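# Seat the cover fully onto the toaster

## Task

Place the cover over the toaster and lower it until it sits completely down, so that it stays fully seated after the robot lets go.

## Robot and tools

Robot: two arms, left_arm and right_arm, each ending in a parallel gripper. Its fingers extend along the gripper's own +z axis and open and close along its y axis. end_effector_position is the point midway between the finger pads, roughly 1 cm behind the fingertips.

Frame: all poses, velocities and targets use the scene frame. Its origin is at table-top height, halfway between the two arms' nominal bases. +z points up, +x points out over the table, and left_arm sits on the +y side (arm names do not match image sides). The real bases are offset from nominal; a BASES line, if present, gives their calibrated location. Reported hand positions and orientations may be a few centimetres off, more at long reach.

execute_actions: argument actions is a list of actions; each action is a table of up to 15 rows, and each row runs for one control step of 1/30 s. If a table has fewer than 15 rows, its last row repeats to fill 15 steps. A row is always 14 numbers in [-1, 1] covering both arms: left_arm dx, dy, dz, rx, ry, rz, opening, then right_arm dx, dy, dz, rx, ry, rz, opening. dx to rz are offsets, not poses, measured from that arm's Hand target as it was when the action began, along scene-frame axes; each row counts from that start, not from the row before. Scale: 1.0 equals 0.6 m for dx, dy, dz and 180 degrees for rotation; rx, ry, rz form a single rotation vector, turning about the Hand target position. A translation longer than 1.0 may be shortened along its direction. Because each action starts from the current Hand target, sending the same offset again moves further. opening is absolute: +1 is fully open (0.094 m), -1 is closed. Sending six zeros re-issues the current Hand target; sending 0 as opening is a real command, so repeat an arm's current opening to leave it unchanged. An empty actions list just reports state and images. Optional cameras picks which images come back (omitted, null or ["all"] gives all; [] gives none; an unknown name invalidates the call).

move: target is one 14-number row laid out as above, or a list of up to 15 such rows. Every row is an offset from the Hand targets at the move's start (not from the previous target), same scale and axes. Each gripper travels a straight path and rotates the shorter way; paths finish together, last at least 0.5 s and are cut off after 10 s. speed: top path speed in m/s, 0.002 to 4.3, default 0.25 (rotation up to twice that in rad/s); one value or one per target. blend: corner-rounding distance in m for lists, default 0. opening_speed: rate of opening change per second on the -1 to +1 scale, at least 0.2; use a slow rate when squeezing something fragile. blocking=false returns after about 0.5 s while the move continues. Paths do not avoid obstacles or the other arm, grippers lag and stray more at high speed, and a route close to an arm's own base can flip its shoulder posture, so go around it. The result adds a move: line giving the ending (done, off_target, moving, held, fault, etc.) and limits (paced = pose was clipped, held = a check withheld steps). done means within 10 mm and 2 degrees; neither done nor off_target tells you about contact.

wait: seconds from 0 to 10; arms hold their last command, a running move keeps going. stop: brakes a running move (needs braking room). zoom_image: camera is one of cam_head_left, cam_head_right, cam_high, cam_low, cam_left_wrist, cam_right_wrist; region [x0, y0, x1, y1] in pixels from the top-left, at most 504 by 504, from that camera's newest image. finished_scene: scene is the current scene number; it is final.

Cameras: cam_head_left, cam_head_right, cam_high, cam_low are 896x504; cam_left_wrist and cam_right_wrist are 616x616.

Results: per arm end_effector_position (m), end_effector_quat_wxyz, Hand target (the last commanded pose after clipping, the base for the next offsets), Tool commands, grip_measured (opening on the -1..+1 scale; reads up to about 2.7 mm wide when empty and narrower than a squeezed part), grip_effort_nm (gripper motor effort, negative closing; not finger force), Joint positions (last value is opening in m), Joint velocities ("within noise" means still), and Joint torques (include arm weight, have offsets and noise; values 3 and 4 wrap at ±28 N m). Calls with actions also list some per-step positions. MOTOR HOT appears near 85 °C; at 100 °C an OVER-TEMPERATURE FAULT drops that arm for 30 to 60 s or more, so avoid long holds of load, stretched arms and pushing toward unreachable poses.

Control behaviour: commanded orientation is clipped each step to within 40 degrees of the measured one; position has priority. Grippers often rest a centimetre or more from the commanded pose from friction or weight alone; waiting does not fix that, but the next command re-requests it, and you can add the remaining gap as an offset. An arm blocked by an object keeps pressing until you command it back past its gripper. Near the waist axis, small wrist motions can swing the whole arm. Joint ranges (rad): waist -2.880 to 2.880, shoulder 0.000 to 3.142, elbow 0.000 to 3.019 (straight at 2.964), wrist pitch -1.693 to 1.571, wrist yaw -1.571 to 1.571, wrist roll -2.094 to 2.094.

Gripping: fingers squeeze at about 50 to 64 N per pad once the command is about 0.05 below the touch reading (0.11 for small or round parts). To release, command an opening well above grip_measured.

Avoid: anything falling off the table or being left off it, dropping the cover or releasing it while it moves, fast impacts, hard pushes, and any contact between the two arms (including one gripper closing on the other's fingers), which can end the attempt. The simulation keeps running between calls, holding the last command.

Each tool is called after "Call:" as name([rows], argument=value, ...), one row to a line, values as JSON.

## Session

Call:
execute_actions(actions=[])

Scene clock: 0.00 s.
left_arm: end_effector_position=(+0.8167, +0.4024, +0.3455) grip_measured=+1.000 grip_effort_nm=n/a end_effector_quat_wxyz=(+0.461, -0.430, +0.774, -0.063) | right_arm: end_effector_position=(+0.1964, -0.4644, +0.2507) grip_measured=+1.000 grip_effort_nm=n/a end_effector_quat_wxyz=(-0.002, +0.125, +0.992, +0.026)
Joint positions: left_arm=[0.121 2.185 2.374 -0.807 -0.201 -0.783 0.094] | right_arm=[-0.96 1.164 1.053 -1.499 -0.034 -0.672 0.094]
Joint velocities: within noise
Joint torques (N m): no reading
Heat: left arm: hottest shoulder 30 °C; right arm: hottest shoulder 30 °C.
Hand target: left_arm +0.8174, +0.4026, +0.3706; +0.478, -0.427, +0.764, -0.070 | right_arm +0.2003, -0.4695, +0.2586; +0.006, +0.125, +0.992, +0.018
Tool commands: left_gripper/opening=+1.0 right_gripper/opening=+1.0

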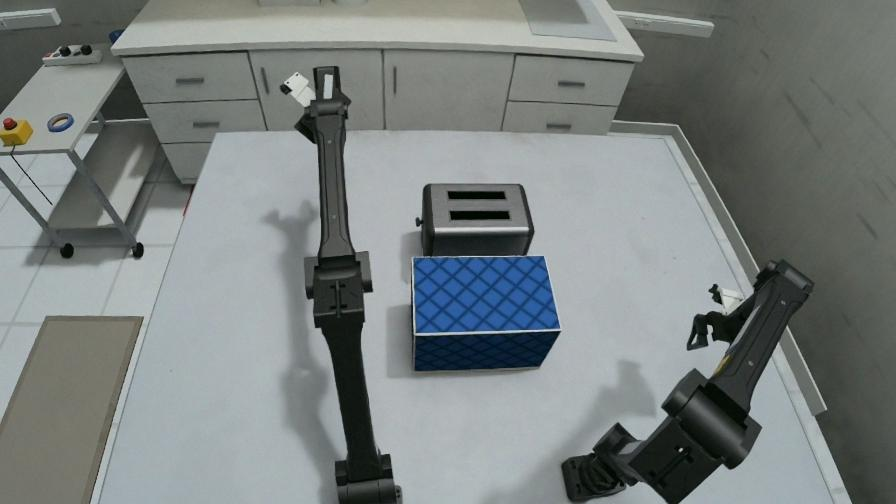

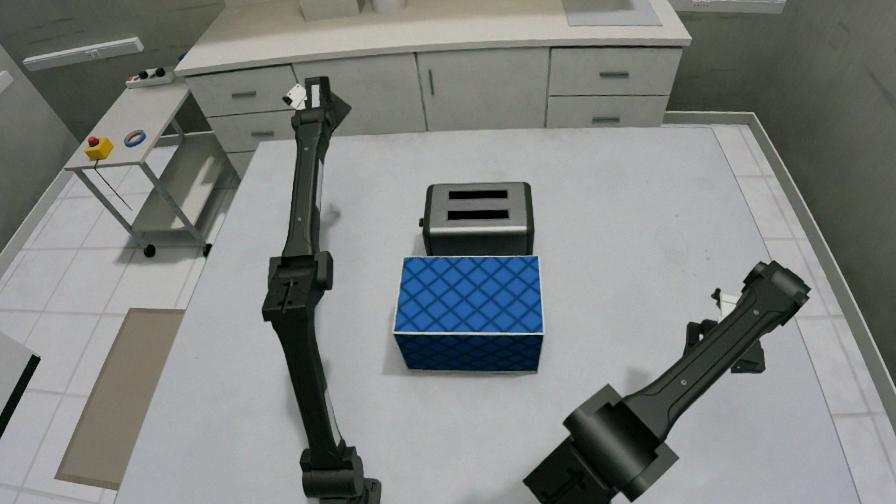

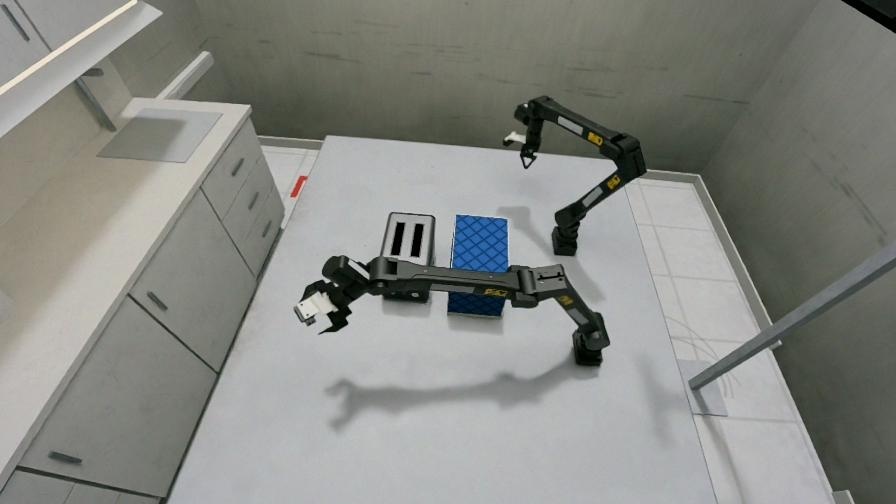

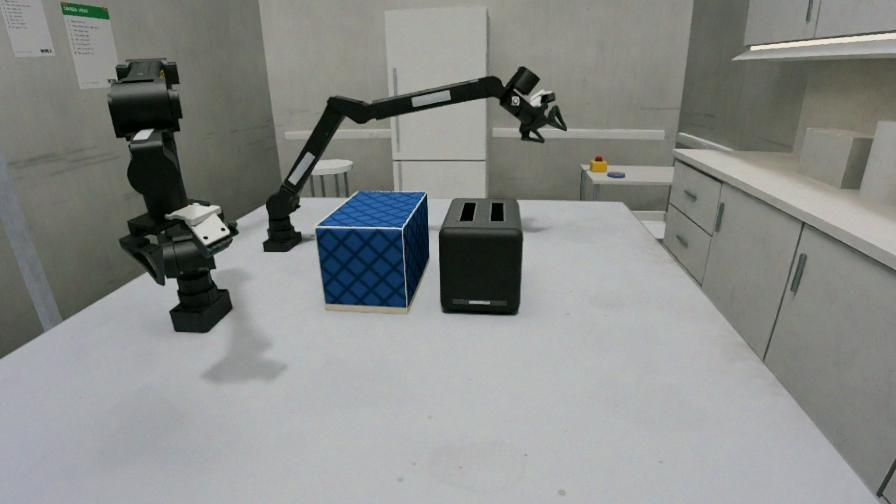

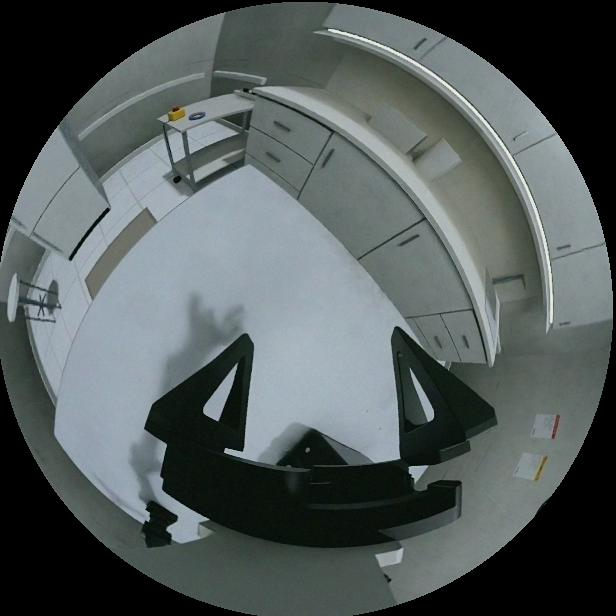

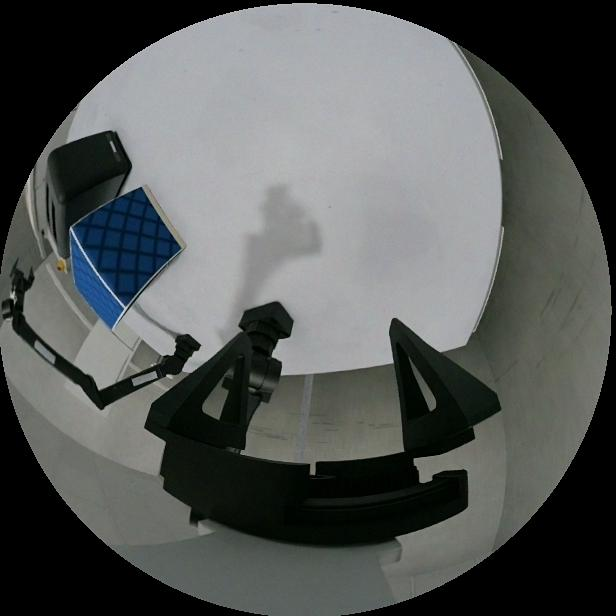

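Call:
move(target=[-0.695,-0.354,-0.118,-0.03,0.149,-0.354,0.2,0.333,0.466,0.069,0.123,-0.1255,0.0815,0.2], speed=0.35)

Call:
zoom_image(camera="cam_low", region=[270, 130, 470, 330])

Scene clock: 15.83 s.
left_arm: end_effector_position=(+0.4056, +0.1971, +0.2907) grip_measured=+0.202 grip_effort_nm=-0.110 end_effector_quat_wxyz=(+0.164, -0.002, +0.955, -0.246) | right_arm: end_effector_position=(+0.3846, -0.1921, +0.2854) grip_measured=+0.202 grip_effort_nm=-0.125 end_effector_quat_wxyz=(+0.157, -0.005, +0.960, +0.232)
Joint positions: left_arm=[0.043 1.302 1.237 -1.167 0.506 -0.045 0.056] | right_arm=[-0.17 1.146 1.053 -1.205 -0.504 -0.074 0.056]
Joint torques (N m): left_arm=[-1.03 -13.22 8.01 0.2 0.43 0.22] | right_arm=[-0.03 -4.78 13.35 0.96 -0.3 0.26]
Heat: left arm: hottest elbow 34 °C; right arm: hottest shoulder 30 °C.
Hand target: left_arm +0.4004, +0.1903, +0.2997; +0.170, +0.012, +0.954, -0.248 | right_arm +0.4001, -0.1899, +0.3000; +0.172, -0.008, +0.958, +0.231
Off the commanded pose: left_arm 0.013 m, 2 deg | right_arm 0.021 m, 2 deg.
move: off_target (left_arm, right_arm)

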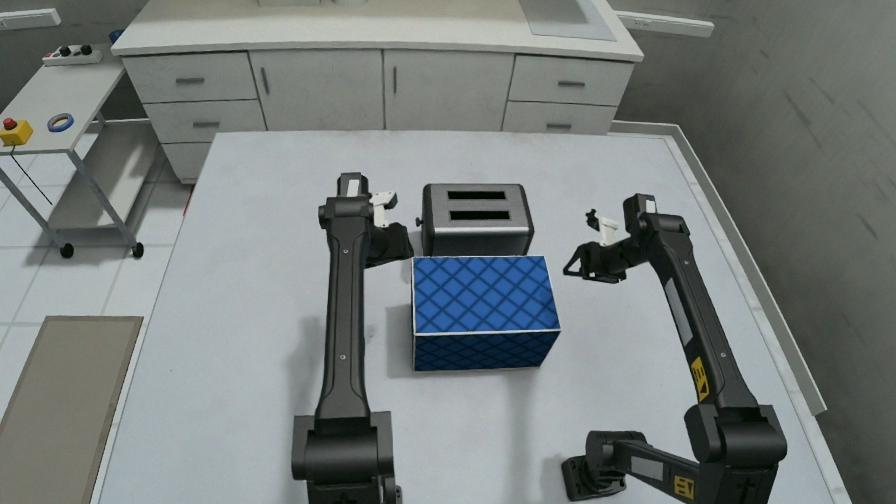

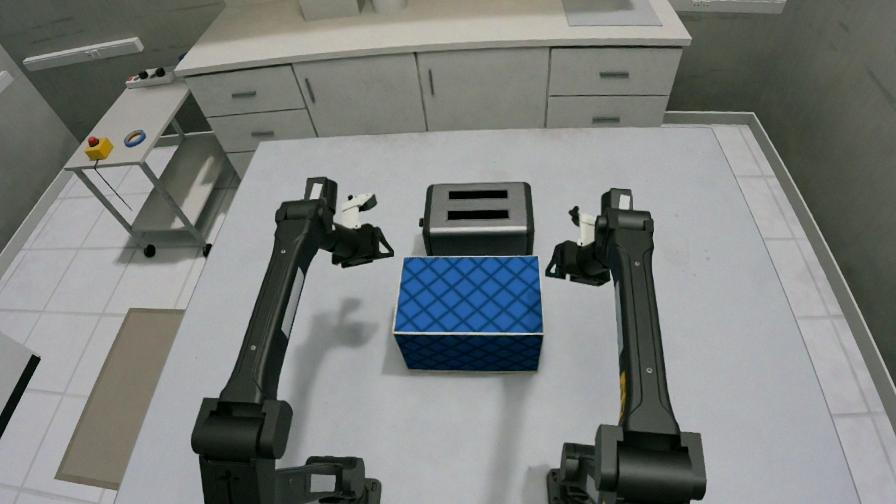

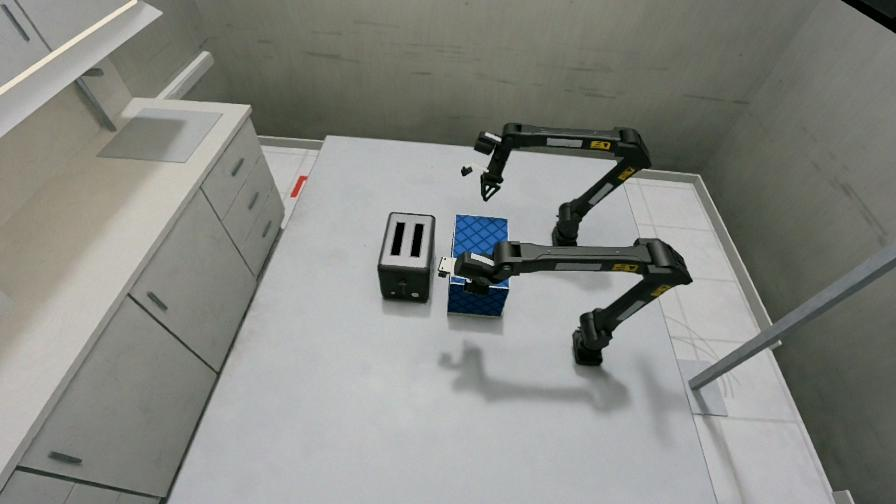

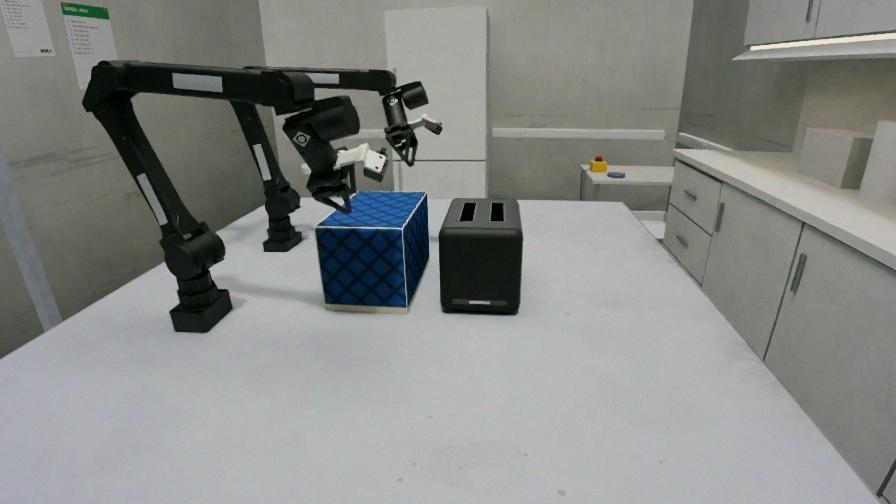

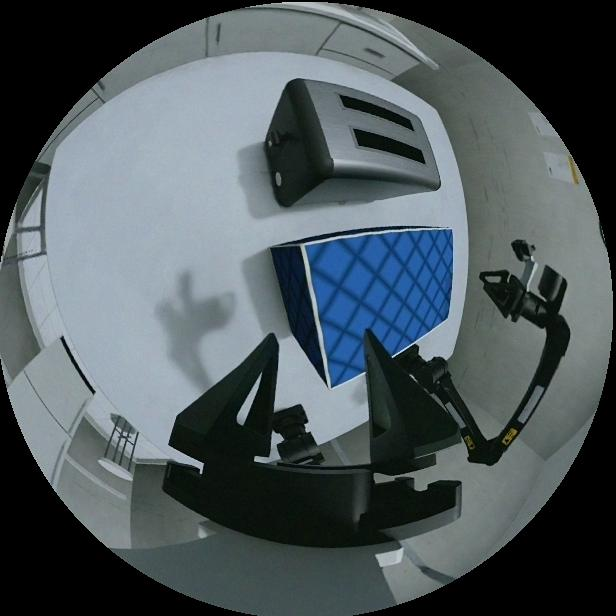

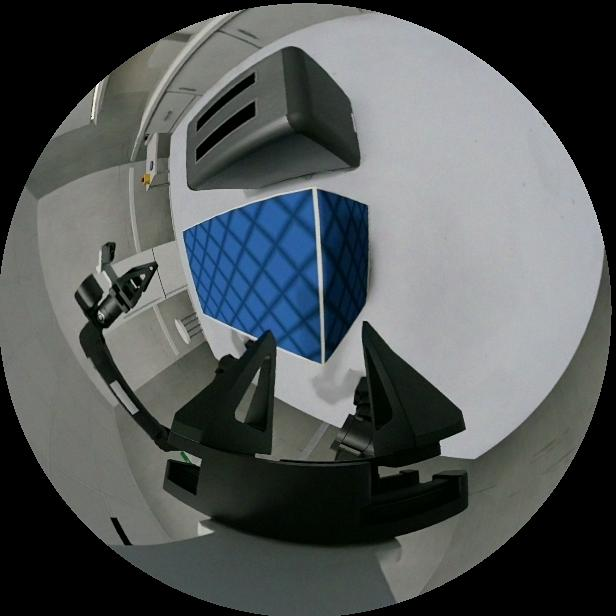

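Scaled by 2.520.

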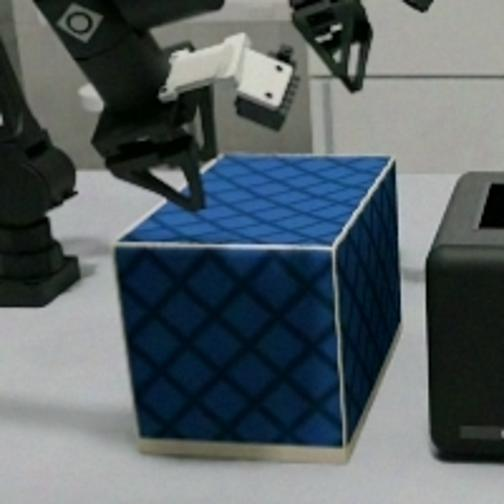

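Call:
move([
  [-0.013,-0.077,-0.175,0,0,0,0.2,0.003,0.075,-0.19,0,0,0,0.2],
], speed=0.1)

Call:
zoom_image(camera="cam_low", region=[270, 130, 470, 330])

Scene clock: 22.17 s.
left_arm: end_effector_position=(+0.3895, +0.1502, +0.1954) grip_measured=+0.202 grip_effort_nm=-0.100 end_effector_quat_wxyz=(+0.167, +0.009, +0.954, -0.247) | right_arm: end_effector_position=(+0.4034, -0.1490, +0.1987) grip_measured=+0.202 grip_effort_nm=-0.110 end_effector_quat_wxyz=(+0.185, -0.013, +0.955, +0.232)
Joint positions: left_arm=[-0.078 1.301 0.975 -0.845 0.467 -0.151 0.056] | right_arm=[-0.038 1.202 0.846 -0.818 -0.464 0.068 0.056]
Joint torques (N m): left_arm=[-1.38 -10.05 7.54 1.05 0.12 -0.04] | right_arm=[0.09 -4.78 7.95 1.18 -0.02 0.25]
Heat: left arm: hottest elbow 34 °C; right arm: hottest shoulder 30 °C.
Hand target: left_arm +0.3925, +0.1441, +0.1947; +0.170, +0.012, +0.954, -0.248 | right_arm +0.4018, -0.1449, +0.1859; +0.172, -0.008, +0.958, +0.231
Off the commanded pose: left_arm 0.007 m, 0 deg | right_arm 0.013 m, 2 deg.
move: off_target (right_arm)

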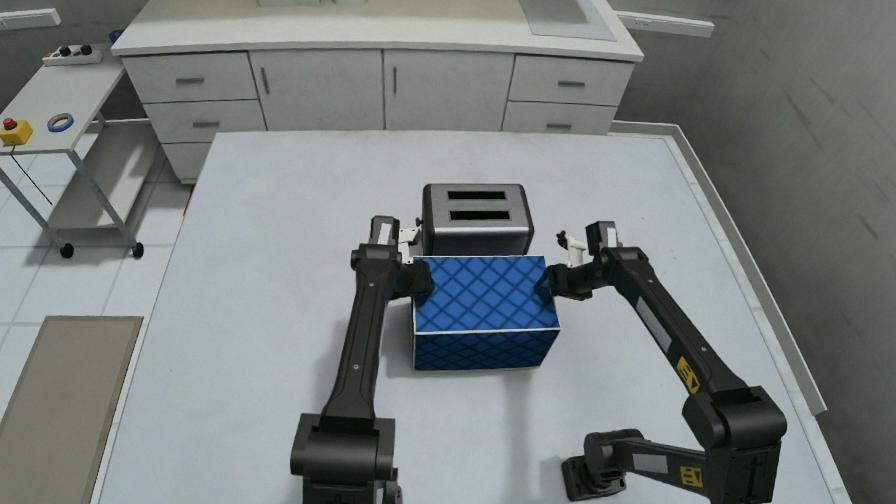

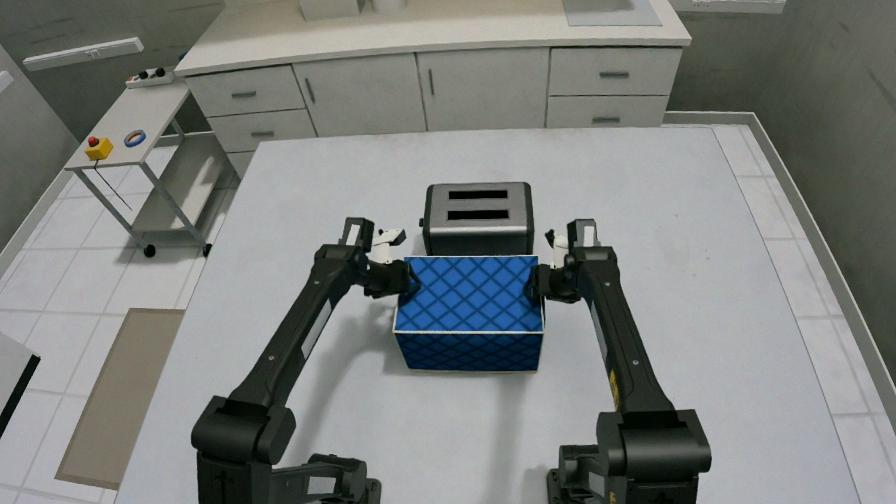

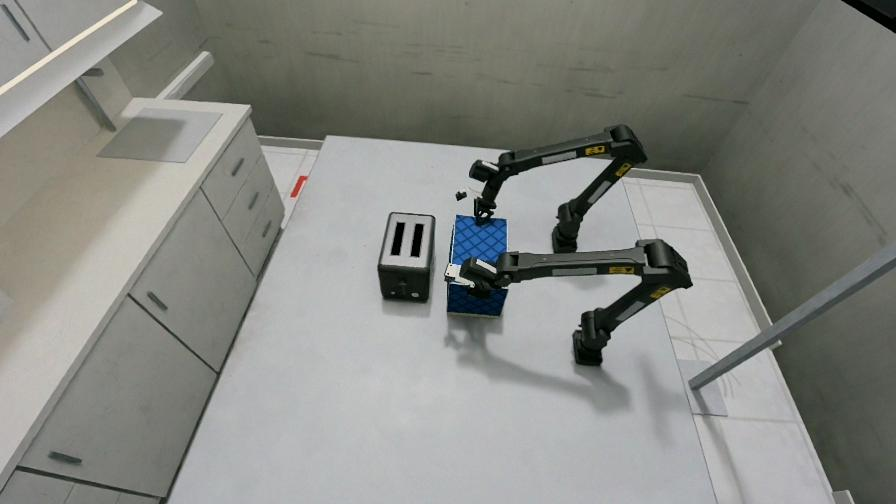

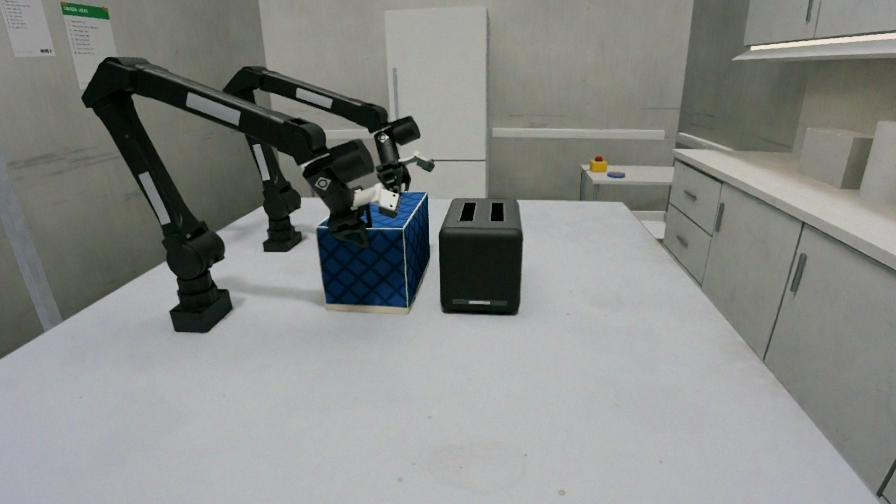

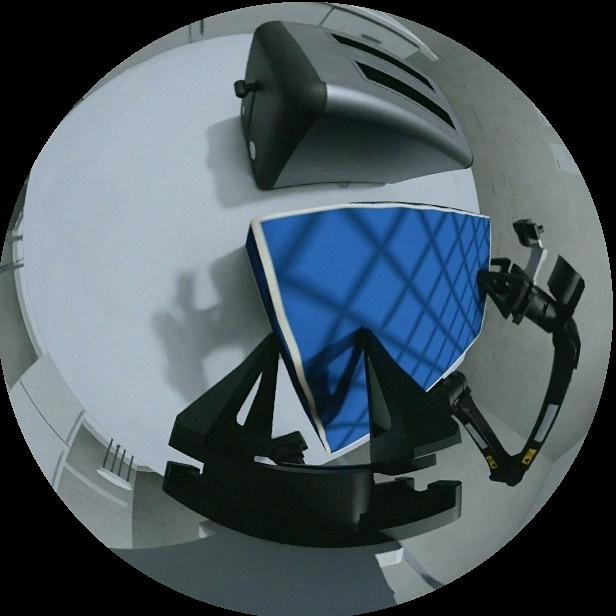

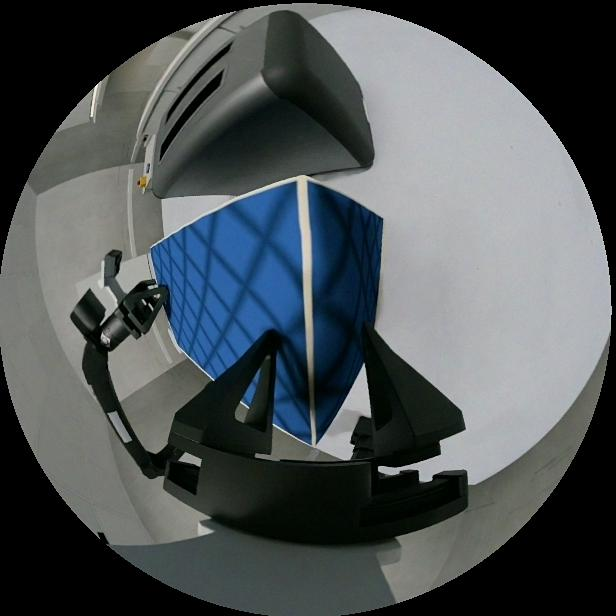

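Scaled by 2.520.

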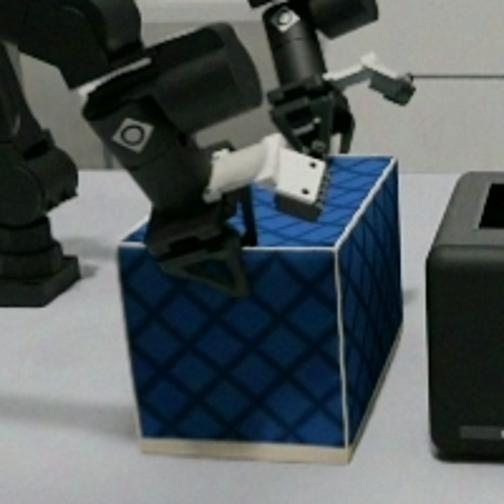

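Call:
move([
  [0,0,-0.01,0,0,0,-1,-0.012,0,-0.01,0,0,0,-1],
  [0,0,0.44,0,0,0,-1,0,0,0.455,0,0,0,-1],
  [0.45,0.0,0.475,0.09,0,0,-1,0.45,-0.015,0.49,-0.13,0,0,-1],
], speed=[0.1,0.14,0.15])

Call:
zoom_image(camera="cam_low", region=[370, 60, 570, 260])

Call:
zoom_image(camera="cam_head_right", region=[360, 90, 580, 290])

Scene clock: 32.67 s.
left_arm: end_effector_position=(+0.6604, +0.1392, +0.4674) grip_measured=-0.916 grip_effort_nm=-1.028 end_effector_quat_wxyz=(+0.269, +0.022, +0.953, -0.139) | right_arm: end_effector_position=(+0.6654, -0.1487, +0.4711) grip_measured=-0.931 grip_effort_nm=-1.038 end_effector_quat_wxyz=(+0.226, -0.031, +0.972, +0.049)
Joint positions: left_arm=[-0.123 2.141 2.833 -1.682 0.217 -0.137 0.004] | right_arm=[0.062 1.959 2.516 -1.667 -0.067 0.05 0.003]
Joint torques (N m): left_arm=[-0.03 -22.12 9.77 0.55 -0.39 0.15] | right_arm=[-1.14 -14.86 13.35 0.49 0.64 -0.17]
Heat: left arm: hottest elbow 35 °C; right arm: hottest elbow 31 °C.
Hand target: left_arm +0.6625, +0.1441, +0.4800; +0.166, +0.035, +0.979, -0.111 | right_arm +0.6719, -0.1538, +0.4798; +0.167, -0.043, +0.985, +0.032
Off the commanded pose: left_arm 0.013 m, 13 deg | right_arm 0.012 m, 7 deg.
joint sent to its limit (left arm) — joint 4 (wrist pitch), lower limit. The joint targets are off in orientation, not in position.
joint sent to its limit (right arm) — joint 4 (wrist pitch), lower limit. The joint targets are off in orientation, not in position.
move: off_target (left_arm, right_arm)

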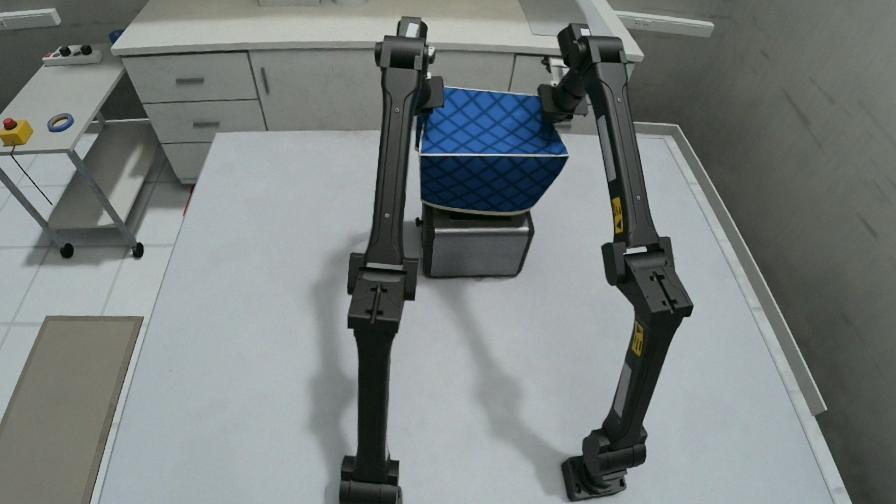

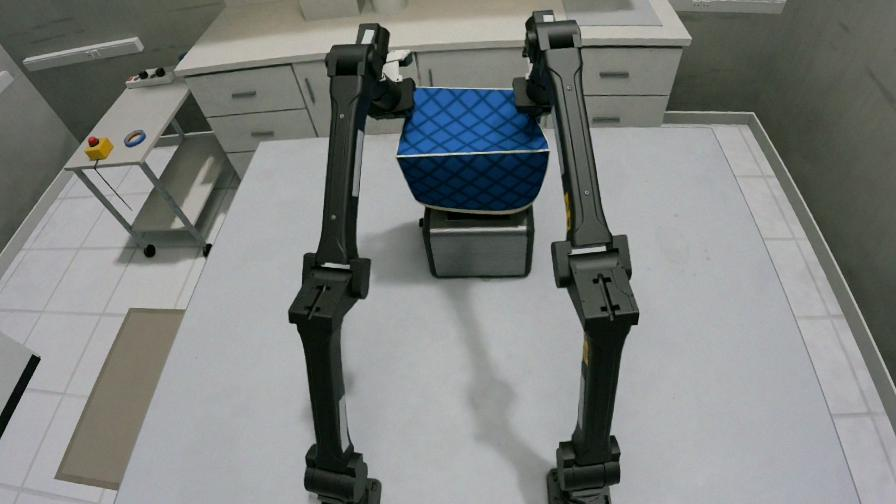

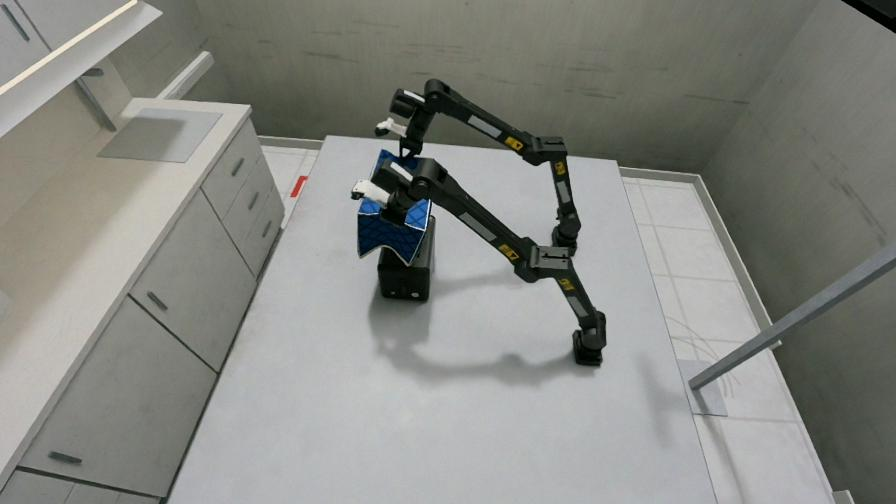

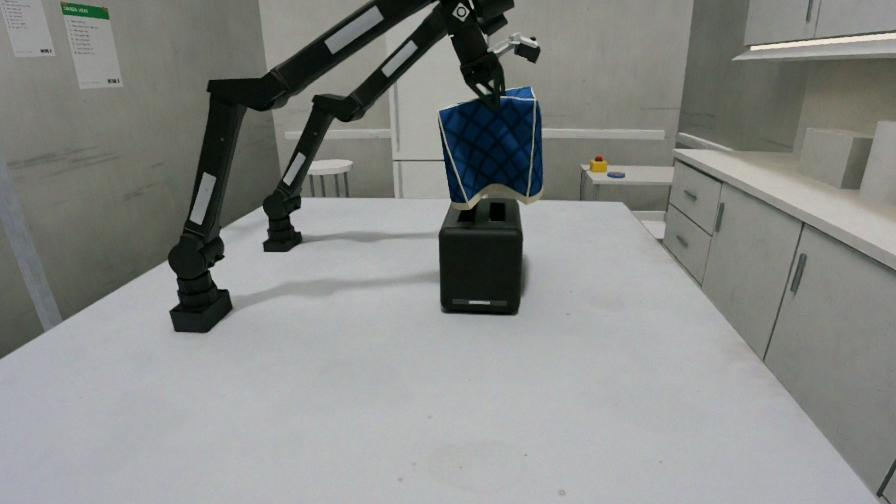

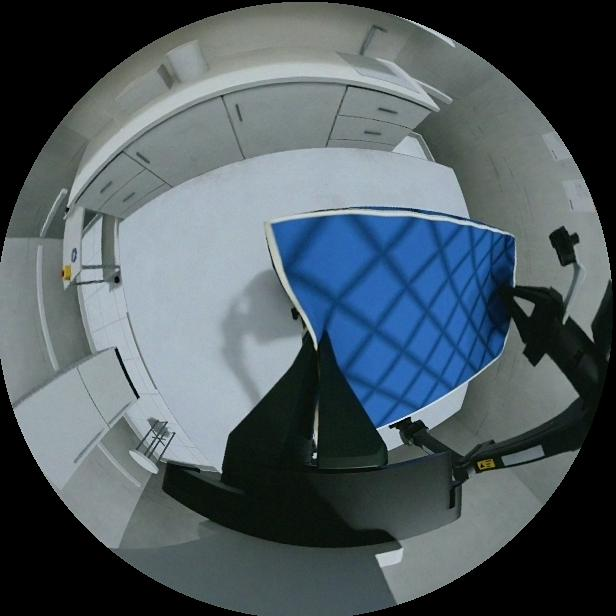

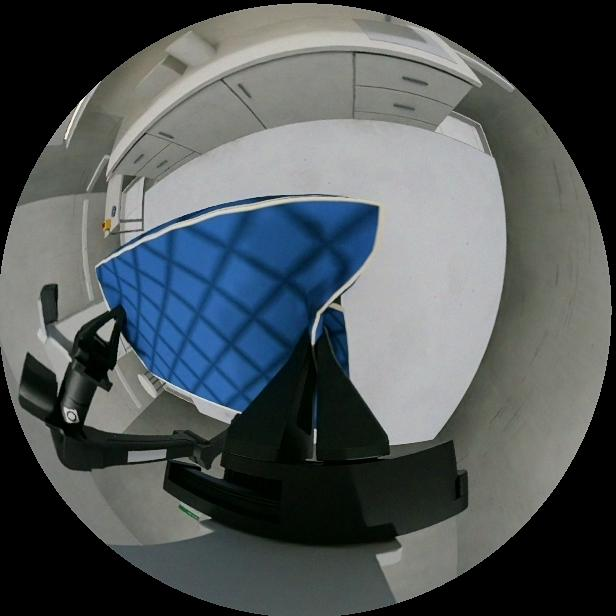

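Scaled by 2.520.

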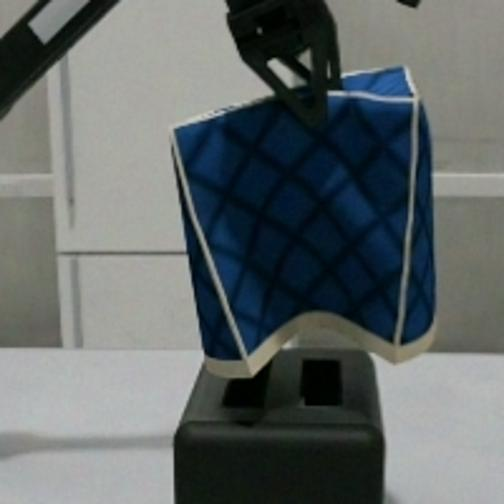

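Scaled by 2.291.

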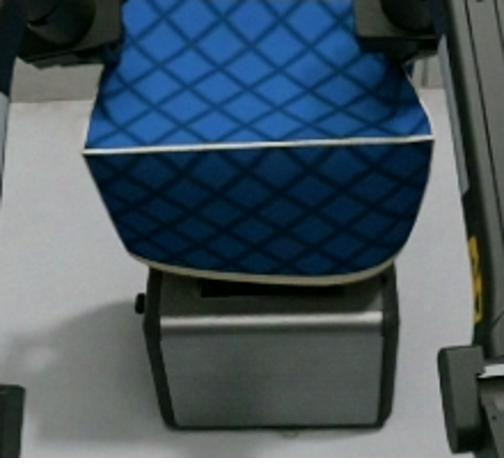

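Call:
move([
  [-0.043,0.015,-0.0,0.05,0,0,-1,-0.055,-0.02,0.0,0,0,0,-1],
  [-0.043,0.005,-0.1,0.05,0,0,-1,-0.055,-0.02,-0.115,-0.03,0,0,-1],
], speed=0.08)

Call:
zoom_image(camera="cam_low", region=[370, 60, 570, 260])

Call:
zoom_image(camera="cam_head_right", region=[360, 90, 580, 290])

Call:
zoom_image(camera="cam_head_left", region=[360, 90, 580, 290])

Scene clock: 43.37 s.
left_arm: end_effector_position=(+0.6427, +0.1321, +0.4012) grip_measured=-0.916 grip_effort_nm=-1.033 end_effector_quat_wxyz=(+0.193, +0.048, +0.979, -0.051) | right_arm: end_effector_position=(+0.6430, -0.1533, +0.4067) grip_measured=-0.931 grip_effort_nm=-1.033 end_effector_quat_wxyz=(+0.162, -0.046, +0.986, +0.000)
Joint positions: left_arm=[-0.176 2.083 2.594 -1.683 0.054 -0.084 0.004] | right_arm=[0.083 1.886 2.253 -1.614 0.024 0.022 0.003]
Joint torques (N m): left_arm=[0.85 -25.29 6.86 0.32 -0.74 0.21] | right_arm=[-1.9 -17.14 7.72 0.7 0.95 -0.16]
Heat: left arm: hottest elbow 35 °C; right arm: hottest shoulder 32 °C.
Hand target: left_arm +0.6367, +0.1469, +0.4200; +0.163, +0.048, +0.985, -0.034 | right_arm +0.6389, -0.1660, +0.4110; +0.165, -0.050, +0.985, -0.014
Off the commanded pose: left_arm 0.025 m, 4 deg | right_arm 0.014 m, 2 deg.
joint sent to its limit (left arm) — joint 4 (wrist pitch), lower limit. The joint targets are off in orientation, not in position.
move: off_target (left_arm, right_arm)

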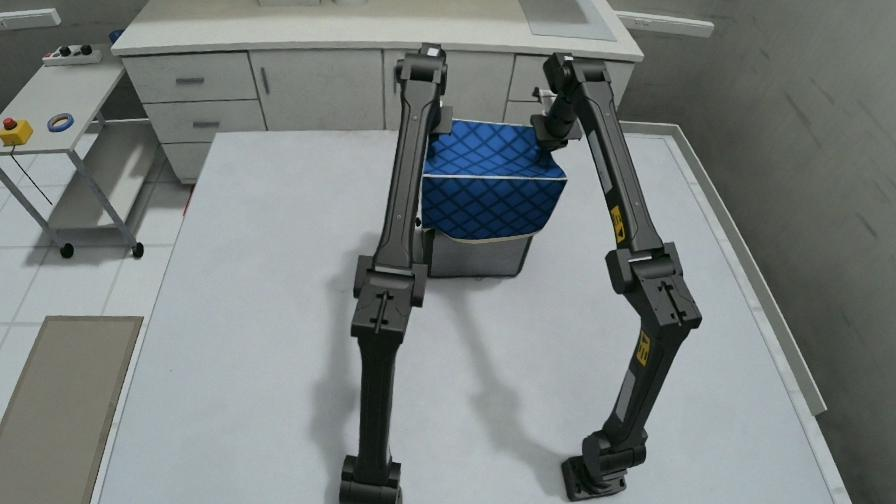

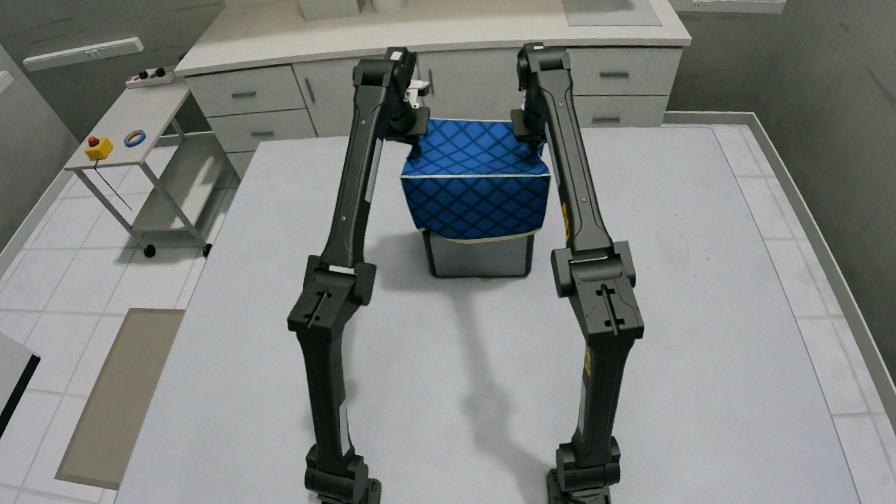

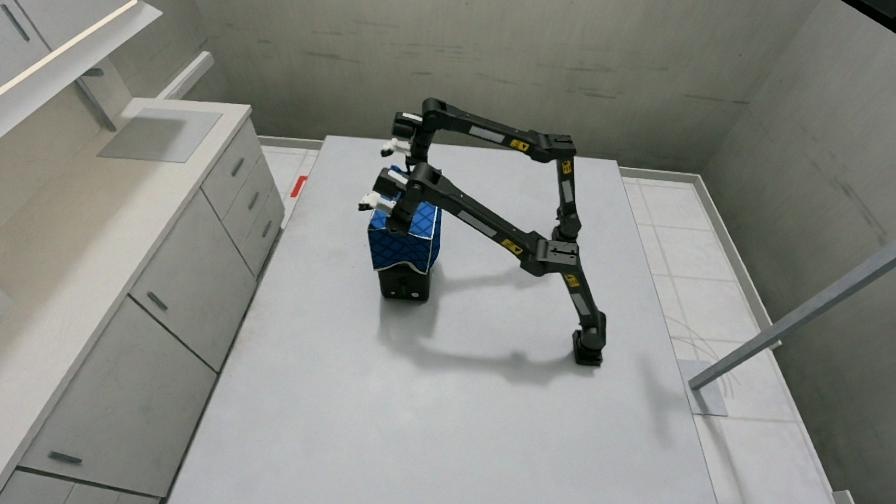

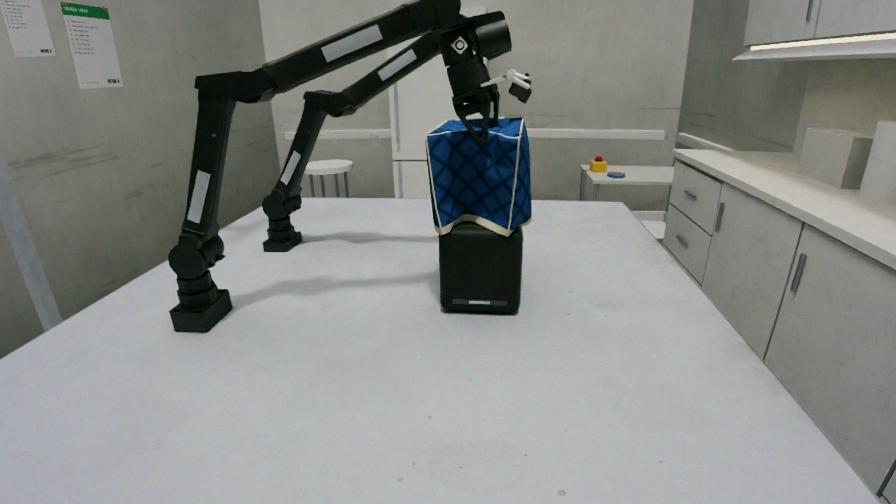

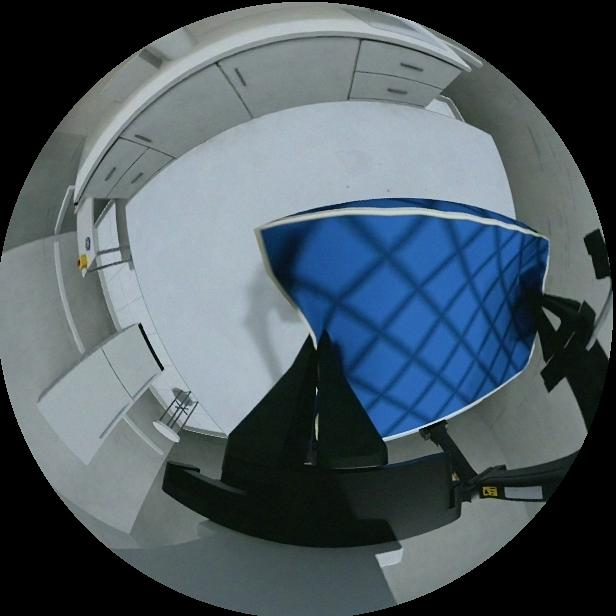

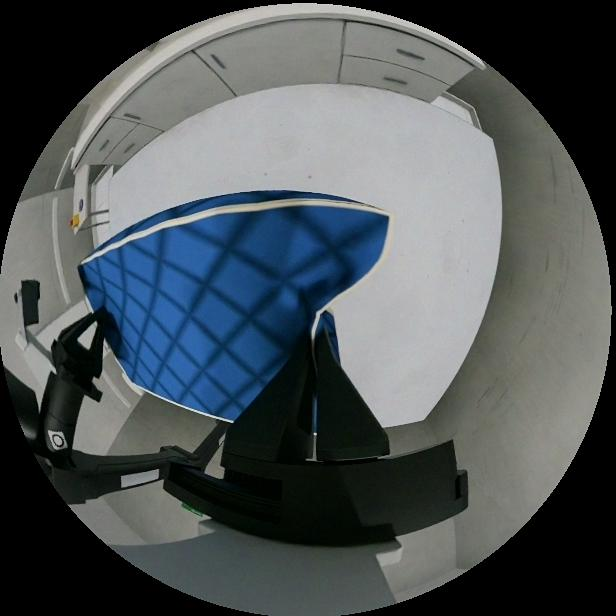

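Scaled by 2.520.

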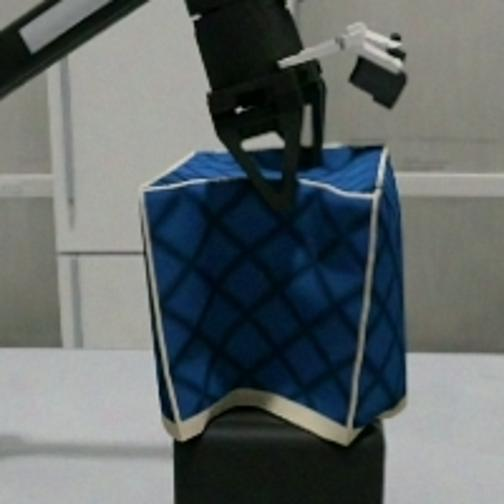

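Scaled by 2.291.

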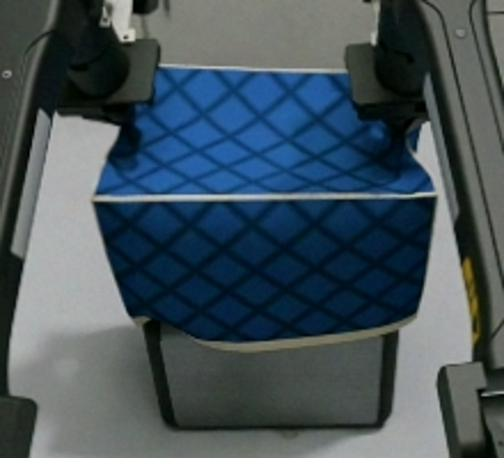

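Scaled by 2.291.

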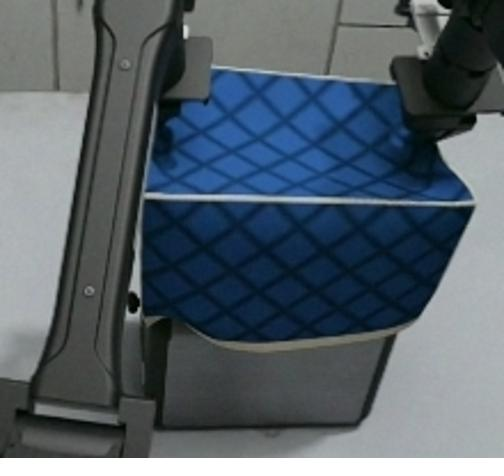

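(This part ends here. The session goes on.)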